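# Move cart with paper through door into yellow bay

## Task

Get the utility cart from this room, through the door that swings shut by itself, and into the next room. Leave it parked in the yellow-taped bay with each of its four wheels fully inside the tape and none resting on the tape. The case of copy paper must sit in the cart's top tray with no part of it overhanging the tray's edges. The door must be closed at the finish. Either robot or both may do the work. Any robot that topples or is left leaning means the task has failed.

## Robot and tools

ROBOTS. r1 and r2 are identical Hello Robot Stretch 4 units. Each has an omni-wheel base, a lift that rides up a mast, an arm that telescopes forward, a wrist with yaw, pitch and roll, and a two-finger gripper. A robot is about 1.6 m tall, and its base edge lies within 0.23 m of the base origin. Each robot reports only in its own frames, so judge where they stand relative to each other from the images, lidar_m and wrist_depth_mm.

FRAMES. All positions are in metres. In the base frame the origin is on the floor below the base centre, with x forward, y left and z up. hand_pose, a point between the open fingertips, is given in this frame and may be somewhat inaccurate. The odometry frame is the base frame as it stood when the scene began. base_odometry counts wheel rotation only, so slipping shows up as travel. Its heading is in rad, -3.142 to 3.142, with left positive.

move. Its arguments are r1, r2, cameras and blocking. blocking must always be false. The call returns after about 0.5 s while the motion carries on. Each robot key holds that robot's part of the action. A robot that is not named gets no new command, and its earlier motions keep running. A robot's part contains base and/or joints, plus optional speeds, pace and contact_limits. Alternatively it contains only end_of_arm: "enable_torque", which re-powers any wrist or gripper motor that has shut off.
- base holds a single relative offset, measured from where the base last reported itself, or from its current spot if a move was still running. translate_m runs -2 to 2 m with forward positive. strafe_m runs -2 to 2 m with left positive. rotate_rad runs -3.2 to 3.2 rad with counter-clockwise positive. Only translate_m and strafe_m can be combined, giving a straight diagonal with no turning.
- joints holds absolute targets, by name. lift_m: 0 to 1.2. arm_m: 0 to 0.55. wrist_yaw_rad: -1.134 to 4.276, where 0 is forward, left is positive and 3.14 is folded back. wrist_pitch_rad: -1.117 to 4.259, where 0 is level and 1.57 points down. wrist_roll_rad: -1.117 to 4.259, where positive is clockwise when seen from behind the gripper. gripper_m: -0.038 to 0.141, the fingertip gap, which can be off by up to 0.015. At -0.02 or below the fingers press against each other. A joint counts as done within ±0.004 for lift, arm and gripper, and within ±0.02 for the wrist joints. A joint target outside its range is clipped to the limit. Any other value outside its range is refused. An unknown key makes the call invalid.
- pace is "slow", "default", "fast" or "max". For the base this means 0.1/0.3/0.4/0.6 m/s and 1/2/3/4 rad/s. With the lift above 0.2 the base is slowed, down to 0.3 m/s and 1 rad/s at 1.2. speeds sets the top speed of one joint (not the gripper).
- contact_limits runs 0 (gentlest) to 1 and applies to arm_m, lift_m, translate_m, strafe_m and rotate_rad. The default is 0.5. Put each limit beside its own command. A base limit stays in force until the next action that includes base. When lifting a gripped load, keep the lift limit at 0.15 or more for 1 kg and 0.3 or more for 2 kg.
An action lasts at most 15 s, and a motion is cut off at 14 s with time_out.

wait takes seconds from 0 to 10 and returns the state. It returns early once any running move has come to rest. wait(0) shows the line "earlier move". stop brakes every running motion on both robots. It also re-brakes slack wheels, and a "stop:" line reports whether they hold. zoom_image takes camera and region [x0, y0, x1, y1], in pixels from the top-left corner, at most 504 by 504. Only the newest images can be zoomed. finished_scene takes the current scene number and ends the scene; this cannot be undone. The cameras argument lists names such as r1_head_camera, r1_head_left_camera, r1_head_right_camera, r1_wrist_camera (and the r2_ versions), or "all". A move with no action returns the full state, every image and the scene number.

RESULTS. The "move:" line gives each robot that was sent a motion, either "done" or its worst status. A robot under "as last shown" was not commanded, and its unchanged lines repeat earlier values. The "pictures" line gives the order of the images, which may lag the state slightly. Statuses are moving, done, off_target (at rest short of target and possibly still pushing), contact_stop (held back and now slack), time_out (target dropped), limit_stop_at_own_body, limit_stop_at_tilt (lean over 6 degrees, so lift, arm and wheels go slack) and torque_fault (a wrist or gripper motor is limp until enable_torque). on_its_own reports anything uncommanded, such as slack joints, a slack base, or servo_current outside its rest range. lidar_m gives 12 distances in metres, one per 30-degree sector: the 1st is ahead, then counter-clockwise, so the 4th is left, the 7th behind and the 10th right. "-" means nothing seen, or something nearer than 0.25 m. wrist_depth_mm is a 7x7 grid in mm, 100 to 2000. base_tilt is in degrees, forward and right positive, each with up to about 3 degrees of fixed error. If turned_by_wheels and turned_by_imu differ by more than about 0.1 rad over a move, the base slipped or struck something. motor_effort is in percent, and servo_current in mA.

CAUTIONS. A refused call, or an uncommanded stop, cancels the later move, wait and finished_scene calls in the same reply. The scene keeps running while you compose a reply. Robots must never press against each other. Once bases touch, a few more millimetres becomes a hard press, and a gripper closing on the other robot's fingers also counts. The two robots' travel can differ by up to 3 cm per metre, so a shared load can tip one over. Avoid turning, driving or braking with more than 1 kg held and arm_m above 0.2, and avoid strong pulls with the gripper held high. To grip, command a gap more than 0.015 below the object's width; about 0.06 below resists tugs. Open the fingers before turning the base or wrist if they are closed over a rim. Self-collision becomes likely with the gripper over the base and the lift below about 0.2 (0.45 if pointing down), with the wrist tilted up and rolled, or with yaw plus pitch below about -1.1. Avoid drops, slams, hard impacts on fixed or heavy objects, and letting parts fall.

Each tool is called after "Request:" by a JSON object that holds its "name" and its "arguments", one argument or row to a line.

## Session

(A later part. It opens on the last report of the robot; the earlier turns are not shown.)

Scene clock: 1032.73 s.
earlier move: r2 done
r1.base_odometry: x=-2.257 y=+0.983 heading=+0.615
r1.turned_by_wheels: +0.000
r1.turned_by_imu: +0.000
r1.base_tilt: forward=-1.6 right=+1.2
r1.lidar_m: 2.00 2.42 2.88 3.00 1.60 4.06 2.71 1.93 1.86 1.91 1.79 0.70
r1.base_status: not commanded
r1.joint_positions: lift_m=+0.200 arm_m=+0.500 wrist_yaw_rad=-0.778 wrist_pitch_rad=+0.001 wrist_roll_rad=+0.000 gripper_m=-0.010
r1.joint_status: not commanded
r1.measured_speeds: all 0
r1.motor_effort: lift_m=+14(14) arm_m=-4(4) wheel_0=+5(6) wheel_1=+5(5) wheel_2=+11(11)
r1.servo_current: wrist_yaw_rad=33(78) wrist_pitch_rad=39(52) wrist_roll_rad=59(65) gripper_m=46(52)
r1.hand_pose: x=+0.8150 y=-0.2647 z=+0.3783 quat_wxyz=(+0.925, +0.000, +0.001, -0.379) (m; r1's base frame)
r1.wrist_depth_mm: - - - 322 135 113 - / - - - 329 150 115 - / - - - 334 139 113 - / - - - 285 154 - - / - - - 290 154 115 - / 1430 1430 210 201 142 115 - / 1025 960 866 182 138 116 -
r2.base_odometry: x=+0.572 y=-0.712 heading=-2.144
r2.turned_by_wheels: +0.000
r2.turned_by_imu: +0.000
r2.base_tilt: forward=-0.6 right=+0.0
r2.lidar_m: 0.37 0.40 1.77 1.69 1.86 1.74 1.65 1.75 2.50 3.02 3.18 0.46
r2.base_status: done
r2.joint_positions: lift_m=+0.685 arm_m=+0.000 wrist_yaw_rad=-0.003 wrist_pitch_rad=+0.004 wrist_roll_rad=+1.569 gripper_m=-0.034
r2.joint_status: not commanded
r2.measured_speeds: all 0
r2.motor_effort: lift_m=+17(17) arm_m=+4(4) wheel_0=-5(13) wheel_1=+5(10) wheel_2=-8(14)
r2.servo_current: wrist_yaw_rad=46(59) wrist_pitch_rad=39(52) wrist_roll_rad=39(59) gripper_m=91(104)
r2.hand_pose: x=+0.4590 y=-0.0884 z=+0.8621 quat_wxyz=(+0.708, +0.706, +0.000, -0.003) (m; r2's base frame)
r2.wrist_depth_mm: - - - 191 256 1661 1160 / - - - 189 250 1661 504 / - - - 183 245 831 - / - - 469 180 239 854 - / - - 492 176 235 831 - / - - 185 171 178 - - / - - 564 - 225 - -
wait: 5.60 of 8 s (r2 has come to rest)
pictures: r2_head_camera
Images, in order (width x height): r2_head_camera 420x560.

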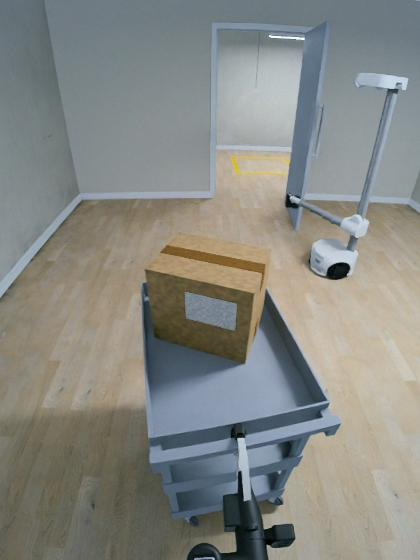

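Request:
{"name": "move", "arguments": {
  "r2": {"joints":{"gripper_m":0.12}},
  "blocking": false
}}

Request:
{"name": "wait", "arguments": {
  "seconds": 2
}}

Request:
{"name": "move", "arguments": {
  "r2": {"base":{"translate_m":-0.15}},
  "blocking": false
}}

Request:
{"name": "wait", "arguments": {
  "seconds": 2
}}

Request:
{"name": "move", "arguments": {
  "r2": {"base":{"rotate_rad":-0.3},"joints":{"gripper_m":0.141,"wrist_roll_rad":0,"lift_m":0.69}},
  "blocking": false
}}

Request:
{"name": "wait", "arguments": {
  "seconds": 2
}}

Request:
{"name": "move", "arguments": {
  "r2": {"base":{"strafe_m":0.2}},
  "blocking": false
}}

Request:
{"name": "wait", "arguments": {
  "seconds": 3,
  "cameras": ["r2_head_camera","r2_wrist_camera"]
}}

Scene clock: 1061.73 s.
move: r2 moving
r1: as last shown
r1.base_tilt: forward=-1.6 right=+1.3
r1.lidar_m: 2.01 2.38 2.87 2.98 1.58 4.05 2.71 1.96 1.85 1.94 1.78 0.71
r1.motor_effort: lift_m=+14(14) arm_m=-4(4) wheel_0=+5(5) wheel_1=+5(5) wheel_2=+11(11)
r1.servo_current: wrist_yaw_rad=59(65) wrist_pitch_rad=39(52) wrist_roll_rad=65(65) gripper_m=46(46)
r1.wrist_depth_mm: - - - 325 135 113 - / - - - 327 150 115 - / - - - 334 139 113 - / - - - 285 154 - - / - - - 289 154 115 - / 1430 1430 211 201 142 115 - / 1025 946 842 181 138 116 -
r2.base_odometry: x=+0.572 y=-0.712 heading=-2.144
r2.turned_by_wheels: +0.000
r2.turned_by_imu: +0.001
r2.base_tilt: forward=-0.7 right=+0.1
r2.lidar_m: 0.36 0.37 1.74 1.68 1.82 1.73 1.65 1.75 2.48 2.98 3.18 0.45
r2.base_status: not commanded
r2.joint_positions: lift_m=+0.685 arm_m=+0.000 wrist_yaw_rad=-0.003 wrist_pitch_rad=+0.004 wrist_roll_rad=+1.569 gripper_m=-0.009
r2.joint_status: gripper_m moving
r2.measured_speeds: translate_m=+0.000 strafe_m=+0.000 rotate_rad=+0.001 lift_m=+0.000 arm_m=+0.000 wrist_yaw_rad=+0.000 wrist_pitch_rad=+0.000 wrist_roll_rad=+0.000
r2.motor_effort: lift_m=+17(17) arm_m=+4(4) wheel_0=-5(6) wheel_1=+4(5) wheel_2=-8(8)
r2.servo_current: wrist_yaw_rad=59(59) wrist_pitch_rad=46(46) wrist_roll_rad=39(65) gripper_m=78(85)
r2.hand_pose: x=+0.4590 y=-0.0884 z=+0.8621 quat_wxyz=(+0.708, +0.706, +0.000, -0.003) (m; r2's base frame)
r2.wrist_depth_mm: - - - 195 260 1661 1160 / - - - 191 253 1708 504 / - - - 186 247 768 - / - - 477 182 242 854 - / - - 492 179 237 831 - / - - 187 174 180 - - / - - 564 - 229 - -
pictures: none

Scene clock: 1063.50 s.
earlier move: r2 done
r1.base_odometry: x=-2.257 y=+0.983 heading=+0.615
r1.turned_by_wheels: +0.000
r1.turned_by_imu: +0.000
r1.base_tilt: forward=-1.6 right=+1.3
r1.lidar_m: 2.00 2.42 2.87 2.99 1.60 4.06 2.71 1.93 1.84 1.91 1.77 0.69
r1.base_status: not commanded
r1.joint_positions: lift_m=+0.200 arm_m=+0.500 wrist_yaw_rad=-0.778 wrist_pitch_rad=+0.001 wrist_roll_rad=+0.000 gripper_m=-0.010
r1.joint_status: not commanded
r1.measured_speeds: all 0
r1.motor_effort: lift_m=+14(14) arm_m=-4(4) wheel_0=+5(6) wheel_1=+5(5) wheel_2=+11(11)
r1.servo_current: wrist_yaw_rad=39(72) wrist_pitch_rad=39(52) wrist_roll_rad=33(65) gripper_m=46(46)
r1.hand_pose: x=+0.8150 y=-0.2647 z=+0.3783 quat_wxyz=(+0.925, +0.000, +0.001, -0.379) (m; r1's base frame)
r1.wrist_depth_mm: - - - 320 135 113 - / - - - 329 150 115 - / - - - 332 140 113 - / - - - 285 153 - - / - - - 290 154 115 - / 1464 1430 210 201 142 114 - / 1008 960 831 182 138 116 -
r2.base_odometry: x=+0.572 y=-0.712 heading=-2.144
r2.turned_by_wheels: +0.000
r2.turned_by_imu: +0.000
r2.base_tilt: forward=-0.7 right=+0.1
r2.lidar_m: 0.38 0.40 1.75 1.71 1.85 1.74 1.67 1.74 2.48 3.01 3.15 0.43
r2.base_status: not commanded
r2.joint_positions: lift_m=+0.685 arm_m=+0.000 wrist_yaw_rad=-0.003 wrist_pitch_rad=+0.004 wrist_roll_rad=+1.569 gripper_m=+0.120
r2.joint_status: all done
r2.measured_speeds: all 0
r2.motor_effort: lift_m=+17(17) arm_m=+4(4) wheel_0=-3(6) wheel_1=+5(5) wheel_2=-7(8)
r2.servo_current: wrist_yaw_rad=46(65) wrist_pitch_rad=46(52) wrist_roll_rad=46(65) gripper_m=52(117)
r2.hand_pose: x=+0.4590 y=-0.0883 z=+0.8622 quat_wxyz=(+0.708, +0.706, +0.000, -0.002) (m; r2's base frame)
r2.wrist_depth_mm: - - - 209 272 1618 1205 / - - - 203 265 1756 525 / - - - 200 259 854 - / - - 488 196 255 854 - / - - 500 191 248 842 - / - - 200 186 200 - - / - - 574 - 239 - -
wait: 1.77 of 2 s (r2 has come to rest)
pictures: none

Scene clock: 1064.00 s.
move: r2 moving
r1: as last shown
r1.base_tilt: forward=-1.5 right=+1.3
r1.lidar_m: 2.00 2.40 2.86 2.97 1.57 4.06 2.74 1.95 1.82 1.94 1.78 0.69
r1.motor_effort: lift_m=+14(14) arm_m=-4(4) wheel_0=+5(5) wheel_1=+5(5) wheel_2=+11(11)
r1.servo_current: wrist_yaw_rad=78(78) wrist_pitch_rad=46(46) wrist_roll_rad=39(59) gripper_m=39(52)
r1.wrist_depth_mm: - - - 324 135 113 - / - - - 329 150 115 - / - - - 334 139 113 - / - - - 286 153 - - / - - - 291 155 115 - / 1430 1430 211 200 142 115 - / 1025 946 842 182 138 115 -
r2.base_odometry: x=+0.589 y=-0.686 heading=-2.144
r2.turned_by_wheels: +0.000
r2.turned_by_imu: +0.000
r2.base_tilt: forward=-0.7 right=+0.1
r2.lidar_m: 0.41 0.43 1.78 1.69 1.86 1.70 1.63 1.73 2.42 2.99 3.14 0.48
r2.base_status: translate_m moving
r2.joint_positions: lift_m=+0.685 arm_m=+0.000 wrist_yaw_rad=-0.003 wrist_pitch_rad=+0.004 wrist_roll_rad=+1.569 gripper_m=+0.120
r2.joint_status: not commanded
r2.measured_speeds: translate_m=-0.121 strafe_m=-0.002 rotate_rad=+0.001 lift_m=+0.000 arm_m=+0.000 wrist_yaw_rad=+0.000 wrist_pitch_rad=+0.000 wrist_roll_rad=+0.000
r2.motor_effort: lift_m=+17(17) arm_m=+4(4) wheel_0=-4(11) wheel_1=-6(8) wheel_2=+12(12)
r2.servo_current: wrist_yaw_rad=52(65) wrist_pitch_rad=46(46) wrist_roll_rad=46(59) gripper_m=52(52)
r2.hand_pose: x=+0.4590 y=-0.0883 z=+0.8622 quat_wxyz=(+0.708, +0.706, +0.000, -0.002) (m; r2's base frame)
r2.wrist_depth_mm: - - - 236 297 1464 415 / - - - 290 293 1708 504 / - - - 283 286 842 - / - - 512 279 281 866 - / - - 525 272 274 854 - / - - 200 211 214 - - / - - 615 - 264 1863 -
pictures: none

Scene clock: 1065.33 s.
earlier move: r2 done
r1.base_odometry: x=-2.257 y=+0.983 heading=+0.615
r1.turned_by_wheels: +0.000
r1.turned_by_imu: +0.000
r1.base_tilt: forward=-1.6 right=+1.3
r1.lidar_m: 2.01 2.42 2.88 3.00 1.57 4.06 2.70 1.94 1.86 1.92 1.80 0.72
r1.base_status: not commanded
r1.joint_positions: lift_m=+0.200 arm_m=+0.500 wrist_yaw_rad=-0.778 wrist_pitch_rad=+0.001 wrist_roll_rad=+0.000 gripper_m=-0.010
r1.joint_status: not commanded
r1.measured_speeds: all 0
r1.motor_effort: lift_m=+14(14) arm_m=-4(4) wheel_0=+5(6) wheel_1=+5(5) wheel_2=+11(11)
r1.servo_current: wrist_yaw_rad=59(78) wrist_pitch_rad=33(46) wrist_roll_rad=46(72) gripper_m=46(52)
r1.hand_pose: x=+0.8150 y=-0.2647 z=+0.3783 quat_wxyz=(+0.925, +0.000, +0.001, -0.379) (m; r1's base frame)
r1.wrist_depth_mm: - - - 324 136 114 - / - - - 327 150 115 - / - - - 332 140 113 - / - - - 285 153 - - / - - - 289 154 115 - / 1499 1430 212 201 142 114 - / 1025 946 842 181 138 115 -
r2.base_odometry: x=+0.653 y=-0.586 heading=-2.144
r2.turned_by_wheels: +0.000
r2.turned_by_imu: +0.000
r2.base_tilt: forward=-0.6 right=+0.0
r2.lidar_m: 0.54 2.44 1.75 1.71 1.83 1.57 1.53 1.60 2.26 2.98 3.17 0.59
r2.base_status: done
r2.joint_positions: lift_m=+0.685 arm_m=+0.000 wrist_yaw_rad=-0.003 wrist_pitch_rad=+0.004 wrist_roll_rad=+1.569 gripper_m=+0.120
r2.joint_status: not commanded
r2.measured_speeds: all 0
r2.motor_effort: lift_m=+17(17) arm_m=+4(4) wheel_0=-3(11) wheel_1=-4(8) wheel_2=+4(12)
r2.servo_current: wrist_yaw_rad=39(65) wrist_pitch_rad=46(46) wrist_roll_rad=33(59) gripper_m=52(59)
r2.hand_pose: x=+0.4590 y=-0.0882 z=+0.8622 quat_wxyz=(+0.708, +0.706, +0.000, -0.002) (m; r2's base frame)
r2.wrist_depth_mm: - - - 370 - 1576 1078 / - - - 418 - 1576 424 / - - - 410 - 842 413 / - - 634 404 1008 - - / - - 661 392 397 - - / - - 198 329 192 - - / - - - - - 1863 -
wait: 1.33 of 2 s (r2 has come to rest)
pictures: none

Scene clock: 1065.83 s.
move: r2 moving
r1: as last shown
r1.base_tilt: forward=-1.5 right=+1.3
r1.lidar_m: 1.98 2.39 2.86 2.95 1.58 4.06 2.72 1.94 1.85 1.92 1.79 0.70
r1.motor_effort: lift_m=+14(14) arm_m=-4(4) wheel_0=+5(5) wheel_1=+5(5) wheel_2=+11(11)
r1.servo_current: wrist_yaw_rad=65(72) wrist_pitch_rad=33(46) wrist_roll_rad=39(59) gripper_m=46(52)
r1.wrist_depth_mm: - - - 322 135 113 - / - - - 327 150 115 - / - - - 332 139 113 - / - - - 283 153 - - / - - - 289 155 115 - / 1430 1430 211 200 142 114 - / 1008 960 842 182 138 116 -
r2.base_odometry: x=+0.653 y=-0.586 heading=-2.369
r2.turned_by_wheels: -0.225
r2.turned_by_imu: -0.219
r2.base_tilt: forward=-0.7 right=+0.1
r2.lidar_m: 0.55 0.52 1.94 1.71 1.76 1.69 1.53 1.55 1.87 3.00 3.02 0.67
r2.base_status: rotate_rad moving
r2.joint_positions: lift_m=+0.690 arm_m=+0.000 wrist_yaw_rad=-0.003 wrist_pitch_rad=+0.004 wrist_roll_rad=+0.981 gripper_m=+0.132
r2.joint_status: lift_m moving; wrist_roll_rad moving; gripper_m moving
r2.measured_speeds: translate_m=+0.001 strafe_m=+0.002 rotate_rad=-0.570 lift_m=+0.000 arm_m=+0.000 wrist_yaw_rad=+0.000 wrist_pitch_rad=+0.000 wrist_roll_rad=-1.820
r2.motor_effort: lift_m=+19(23) arm_m=+4(4) wheel_0=+7(8) wheel_1=+4(9) wheel_2=+4(10)
r2.servo_current: wrist_yaw_rad=33(52) wrist_pitch_rad=39(46) wrist_roll_rad=91(117) gripper_m=72(104)
r2.hand_pose: x=+0.4591 y=-0.0882 z=+0.8668 quat_wxyz=(+0.882, +0.471, +0.001, -0.002) (m; r2's base frame)
r2.wrist_depth_mm: - - - - - - - / - - - - - - 1863 / - - - - - - 1618 / - - - - 477 - 1366 / - - 654 442 484 1537 1255 / - 668 634 375 194 - 480 / - 699 676 - - - 455
pictures: none

Scene clock: 1066.83 s.
earlier move: r2 done
r1.base_odometry: x=-2.257 y=+0.983 heading=+0.615
r1.turned_by_wheels: +0.000
r1.turned_by_imu: +0.000
r1.base_tilt: forward=-1.5 right=+1.2
r1.lidar_m: 1.98 2.37 2.85 2.97 1.59 4.04 2.71 1.97 1.84 1.94 1.79 0.71
r1.base_status: not commanded
r1.joint_positions: lift_m=+0.200 arm_m=+0.500 wrist_yaw_rad=-0.778 wrist_pitch_rad=+0.001 wrist_roll_rad=+0.000 gripper_m=-0.010
r1.joint_status: not commanded
r1.measured_speeds: all 0
r1.motor_effort: lift_m=+14(14) arm_m=-4(4) wheel_0=+5(5) wheel_1=+5(5) wheel_2=+11(11)
r1.servo_current: wrist_yaw_rad=72(72) wrist_pitch_rad=46(46) wrist_roll_rad=59(65) gripper_m=39(52)
r1.hand_pose: x=+0.8150 y=-0.2647 z=+0.3783 quat_wxyz=(+0.925, +0.000, +0.001, -0.379) (m; r1's base frame)
r1.wrist_depth_mm: - - - 322 135 113 - / - - - 327 150 115 - / - - - 334 140 113 - / - - - 283 153 - - / - - - 289 154 115 - / 1464 1464 211 202 142 115 - / 1042 960 831 181 138 116 -
r2.base_odometry: x=+0.653 y=-0.586 heading=-2.443
r2.turned_by_wheels: -0.074
r2.turned_by_imu: -0.072
r2.base_tilt: forward=-0.7 right=+0.1
r2.lidar_m: 0.56 0.51 2.03 1.72 1.72 1.75 1.52 1.52 1.80 3.01 2.99 3.52
r2.base_status: done
r2.joint_positions: lift_m=+0.690 arm_m=+0.000 wrist_yaw_rad=-0.003 wrist_pitch_rad=+0.004 wrist_roll_rad=+0.002 gripper_m=+0.141
r2.joint_status: all done
r2.measured_speeds: all 0
r2.motor_effort: lift_m=+21(23) arm_m=+4(4) wheel_0=+5(8) wheel_1=+2(9) wheel_2=+5(10)
r2.servo_current: wrist_yaw_rad=46(59) wrist_pitch_rad=46(46) wrist_roll_rad=52(117) gripper_m=52(104)
r2.hand_pose: x=+0.4591 y=-0.0882 z=+0.8668 quat_wxyz=(+1.000, +0.001, +0.002, -0.001) (m; r2's base frame)
r2.wrist_depth_mm: - - - - - - - / - - - - - - - / 661 640 768 - - - - / 668 647 768 - - - - / 320 355 392 436 - - - / 366 218 430 462 - - - / 1863 - - - 1983 1808 1863
wait: 1.00 of 2 s (r2 has come to rest)
pictures: none

Scene clock: 1067.33 s.
move: r2 moving
r1: as last shown
r1.lidar_m: 1.99 2.38 2.87 2.95 1.59 4.06 2.71 1.94 1.85 1.90 1.81 0.69
r1.servo_current: wrist_yaw_rad=52(65) wrist_pitch_rad=39(46) wrist_roll_rad=33(65) gripper_m=46(46)
r1.wrist_depth_mm: - - - 322 135 114 - / - - - 329 150 115 - / - - - 334 139 113 - / - - - 285 153 - - / - - - 289 154 115 - / 1430 1464 211 201 142 115 - / 1008 960 854 181 138 116 -
r2.base_odometry: x=+0.677 y=-0.613 heading=-2.443
r2.turned_by_wheels: +0.000
r2.turned_by_imu: +0.000
r2.base_tilt: forward=-0.7 right=+0.1
r2.lidar_m: 0.53 0.50 1.97 1.69 1.68 1.81 1.53 1.53 1.78 3.03 3.03 3.55
r2.base_status: strafe_m moving
r2.joint_positions: lift_m=+0.690 arm_m=+0.000 wrist_yaw_rad=-0.003 wrist_pitch_rad=+0.004 wrist_roll_rad=+0.002 gripper_m=+0.141
r2.joint_status: not commanded
r2.measured_speeds: translate_m=-0.001 strafe_m=+0.139 rotate_rad=+0.005 lift_m=+0.000 arm_m=+0.000 wrist_yaw_rad=+0.000 wrist_pitch_rad=+0.000 wrist_roll_rad=+0.000
r2.motor_effort: lift_m=+21(21) arm_m=+4(4) wheel_0=-6(12) wheel_1=+13(13) wheel_2=+0(4)
r2.servo_current: wrist_yaw_rad=46(59) wrist_pitch_rad=39(46) wrist_roll_rad=33(59) gripper_m=52(59)
r2.hand_pose: x=+0.4591 y=-0.0882 z=+0.8668 quat_wxyz=(+1.000, +0.001, +0.002, -0.001) (m; r2's base frame)
r2.wrist_depth_mm: - - - - - - - / - - - - - - - / - 634 683 - - - - / 668 647 683 - - - - / 319 338 373 445 449 - - / 355 218 415 166 - - - / 1863 - - - 1863 1756 1808
pictures: none

Scene clock: 1068.80 s.
earlier move: r2 done
r1.base_odometry: x=-2.257 y=+0.983 heading=+0.615
r1.turned_by_wheels: +0.000
r1.turned_by_imu: +0.000
r1.base_tilt: forward=-1.6 right=+1.3
r1.lidar_m: 1.99 2.41 2.89 2.98 1.59 4.05 2.72 1.93 1.85 1.93 1.80 0.71
r1.base_status: not commanded
r1.joint_positions: lift_m=+0.200 arm_m=+0.500 wrist_yaw_rad=-0.778 wrist_pitch_rad=+0.001 wrist_roll_rad=+0.000 gripper_m=-0.010
r1.joint_status: not commanded
r1.measured_speeds: all 0
r1.motor_effort: lift_m=+14(14) arm_m=-4(4) wheel_0=+5(5) wheel_1=+5(5) wheel_2=+11(11)
r1.servo_current: wrist_yaw_rad=72(72) wrist_pitch_rad=46(52) wrist_roll_rad=46(65) gripper_m=52(52)
r1.hand_pose: x=+0.8150 y=-0.2647 z=+0.3783 quat_wxyz=(+0.925, +0.000, +0.001, -0.379) (m; r1's base frame)
r1.wrist_depth_mm: - - - 322 135 113 - / - - - 330 150 115 - / - - - 334 140 113 - / - - - 286 153 - - / - - - 289 154 115 - / 1397 1430 211 200 142 115 - / 1025 946 854 181 138 116 -
r2.base_odometry: x=+0.782 y=-0.739 heading=-2.443
r2.turned_by_wheels: +0.000
r2.turned_by_imu: +0.000
r2.base_tilt: forward=-0.6 right=+0.0
r2.lidar_m: 0.48 0.77 1.80 1.50 1.51 1.82 1.58 1.57 1.84 3.19 3.18 0.63
r2.base_status: done
r2.joint_positions: lift_m=+0.690 arm_m=+0.000 wrist_yaw_rad=-0.003 wrist_pitch_rad=+0.004 wrist_roll_rad=+0.002 gripper_m=+0.141
r2.joint_status: not commanded
r2.measured_speeds: all 0
r2.motor_effort: lift_m=+21(21) arm_m=+4(4) wheel_0=-1(13) wheel_1=+2(13) wheel_2=+0(4)
r2.servo_current: wrist_yaw_rad=46(65) wrist_pitch_rad=46(46) wrist_roll_rad=46(59) gripper_m=52(59)
r2.hand_pose: x=+0.4591 y=-0.0882 z=+0.8669 quat_wxyz=(+1.000, +0.001, +0.002, -0.001) (m; r2's base frame)
r2.wrist_depth_mm: - - - - - - - / - - - - - - - / - - 640 634 - - - / - - 647 627 - - - / - 325 309 334 368 413 - / - 253 286 375 415 492 - / 1983 325 - - 1808 1661 1808
wait: 1.47 of 3 s (r2 has come to rest)
pictures: r2_head_camera, r2_wrist_camera
Images, in order (width x height): r2_head_camera 420x560, r2_wrist_camera 616x392.

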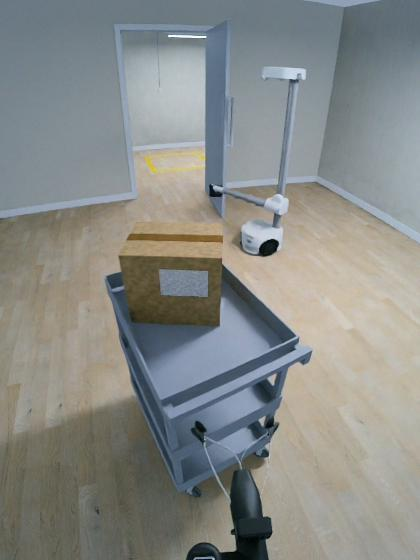

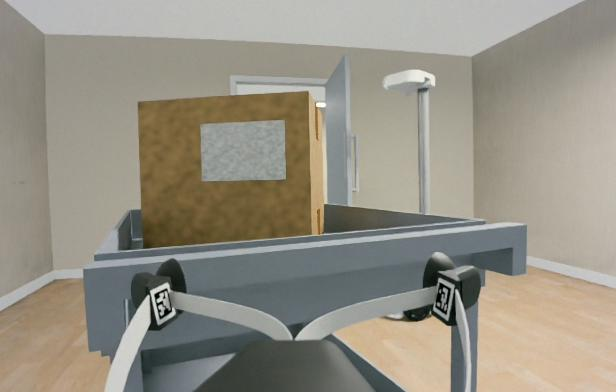

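Request:
{"name": "move", "arguments": {
  "r2": {"base":{"translate_m":0.45},"pace":"slow"},
  "blocking": false
}}

Request:
{"name": "wait", "arguments": {
  "seconds": 6,
  "cameras": ["r2_head_camera","r2_wrist_camera"]
}}

Scene clock: 1074.13 s.
move: r2 moving
r1: as last shown
r1.base_tilt: forward=-1.5 right=+1.2
r1.lidar_m: 2.00 2.43 2.86 2.99 1.61 4.06 2.71 1.95 1.86 1.91 1.80 0.72
r1.servo_current: wrist_yaw_rad=65(78) wrist_pitch_rad=39(46) wrist_roll_rad=65(65) gripper_m=46(52)
r1.wrist_depth_mm: - - - 324 135 113 - / - - - 327 150 115 - / - - - 334 139 113 - / - - - 283 153 - - / - - - 289 155 115 - / 1430 1430 211 200 142 115 - / 1008 946 854 182 138 115 -
r2.base_odometry: x=+0.773 y=-0.747 heading=-2.443
r2.turned_by_wheels: +0.000
r2.turned_by_imu: +0.001
r2.base_tilt: forward=-0.6 right=+0.1
r2.lidar_m: 0.46 0.80 1.79 1.53 1.52 1.84 1.58 1.58 1.86 3.20 3.20 0.61
r2.base_status: translate_m moving
r2.joint_positions: lift_m=+0.690 arm_m=+0.000 wrist_yaw_rad=-0.003 wrist_pitch_rad=+0.004 wrist_roll_rad=+0.002 gripper_m=+0.141
r2.joint_status: not commanded
r2.measured_speeds: translate_m=+0.049 strafe_m=+0.000 rotate_rad=+0.001 lift_m=+0.000 arm_m=+0.000 wrist_yaw_rad=+0.000 wrist_pitch_rad=+0.000 wrist_roll_rad=+0.000
r2.motor_effort: lift_m=+21(21) arm_m=+3(4) wheel_0=+4(8) wheel_1=+7(7) wheel_2=-9(10)
r2.servo_current: wrist_yaw_rad=46(52) wrist_pitch_rad=46(52) wrist_roll_rad=52(59) gripper_m=52(59)
r2.hand_pose: x=+0.4591 y=-0.0882 z=+0.8669 quat_wxyz=(+1.000, +0.001, +0.002, -0.001) (m; r2's base frame)
r2.wrist_depth_mm: - - - - - - - / - - - - - - - / - - 627 615 - - - / - - 634 621 - - - / - 315 332 319 353 402 - / - 245 279 364 397 477 - / 1863 264 - - 1983 1661 1756
pictures: none

Scene clock: 1079.40 s.
earlier move: r2 done
r1.base_odometry: x=-2.257 y=+0.983 heading=+0.615
r1.turned_by_wheels: +0.000
r1.turned_by_imu: +0.000
r1.base_tilt: forward=-1.6 right=+1.3
r1.lidar_m: 2.00 2.40 2.87 1.42 1.48 4.03 2.71 1.93 1.86 1.91 1.76 0.72
r1.base_status: not commanded
r1.joint_positions: lift_m=+0.200 arm_m=+0.500 wrist_yaw_rad=-0.778 wrist_pitch_rad=+0.001 wrist_roll_rad=+0.000 gripper_m=-0.010
r1.joint_status: not commanded
r1.measured_speeds: all 0
r1.motor_effort: lift_m=+14(14) arm_m=-4(4) wheel_0=+4(6) wheel_1=+5(5) wheel_2=+11(11)
r1.servo_current: wrist_yaw_rad=46(78) wrist_pitch_rad=33(52) wrist_roll_rad=39(72) gripper_m=39(52)
r1.hand_pose: x=+0.8150 y=-0.2647 z=+0.3783 quat_wxyz=(+0.925, +0.000, +0.001, -0.379) (m; r1's base frame)
r1.wrist_depth_mm: - - - 324 135 113 - / - - - 325 150 115 - / - - - 334 139 113 - / - - - 283 153 - - / - - - 289 154 115 - / 1430 1499 211 201 142 115 - / 1025 960 842 181 138 115 -
r2.base_odometry: x=+0.438 y=-1.028 heading=-2.443
r2.turned_by_wheels: +0.000
r2.turned_by_imu: +0.002
r2.base_tilt: forward=-0.7 right=+0.0
r2.lidar_m: 0.44 0.41 1.96 1.64 1.65 1.95 2.00 2.00 2.37 3.07 3.08 2.20
r2.base_status: done
r2.joint_positions: lift_m=+0.690 arm_m=+0.000 wrist_yaw_rad=-0.002 wrist_pitch_rad=+0.004 wrist_roll_rad=+0.002 gripper_m=+0.141
r2.joint_status: not commanded
r2.measured_speeds: all 0
r2.motor_effort: lift_m=+21(21) arm_m=+4(4) wheel_0=+5(11) wheel_1=+5(11) wheel_2=-7(19)
r2.servo_current: wrist_yaw_rad=46(65) wrist_pitch_rad=39(59) wrist_roll_rad=39(59) gripper_m=52(59)
r2.hand_pose: x=+0.4591 y=-0.0880 z=+0.8669 quat_wxyz=(+1.000, +0.001, +0.002, -0.001) (m; r2's base frame)
r2.wrist_depth_mm: - - - - - - - / 504 525 - - - - - / 508 500 - - - - - / 508 500 - - - - - / 512 500 317 301 - - - / 217 226 265 307 199 - - / 267 - - - - 1808 1808
wait: 5.27 of 6 s (r2 has come to rest)
pictures: r2_head_camera, r2_wrist_camera
Images, in order (width x height): r2_head_camera 420x560, r2_wrist_camera 616x392.

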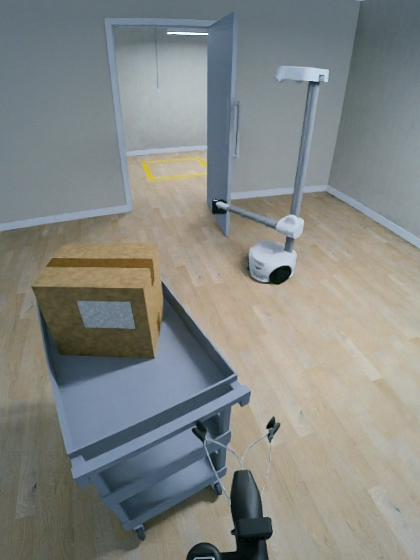

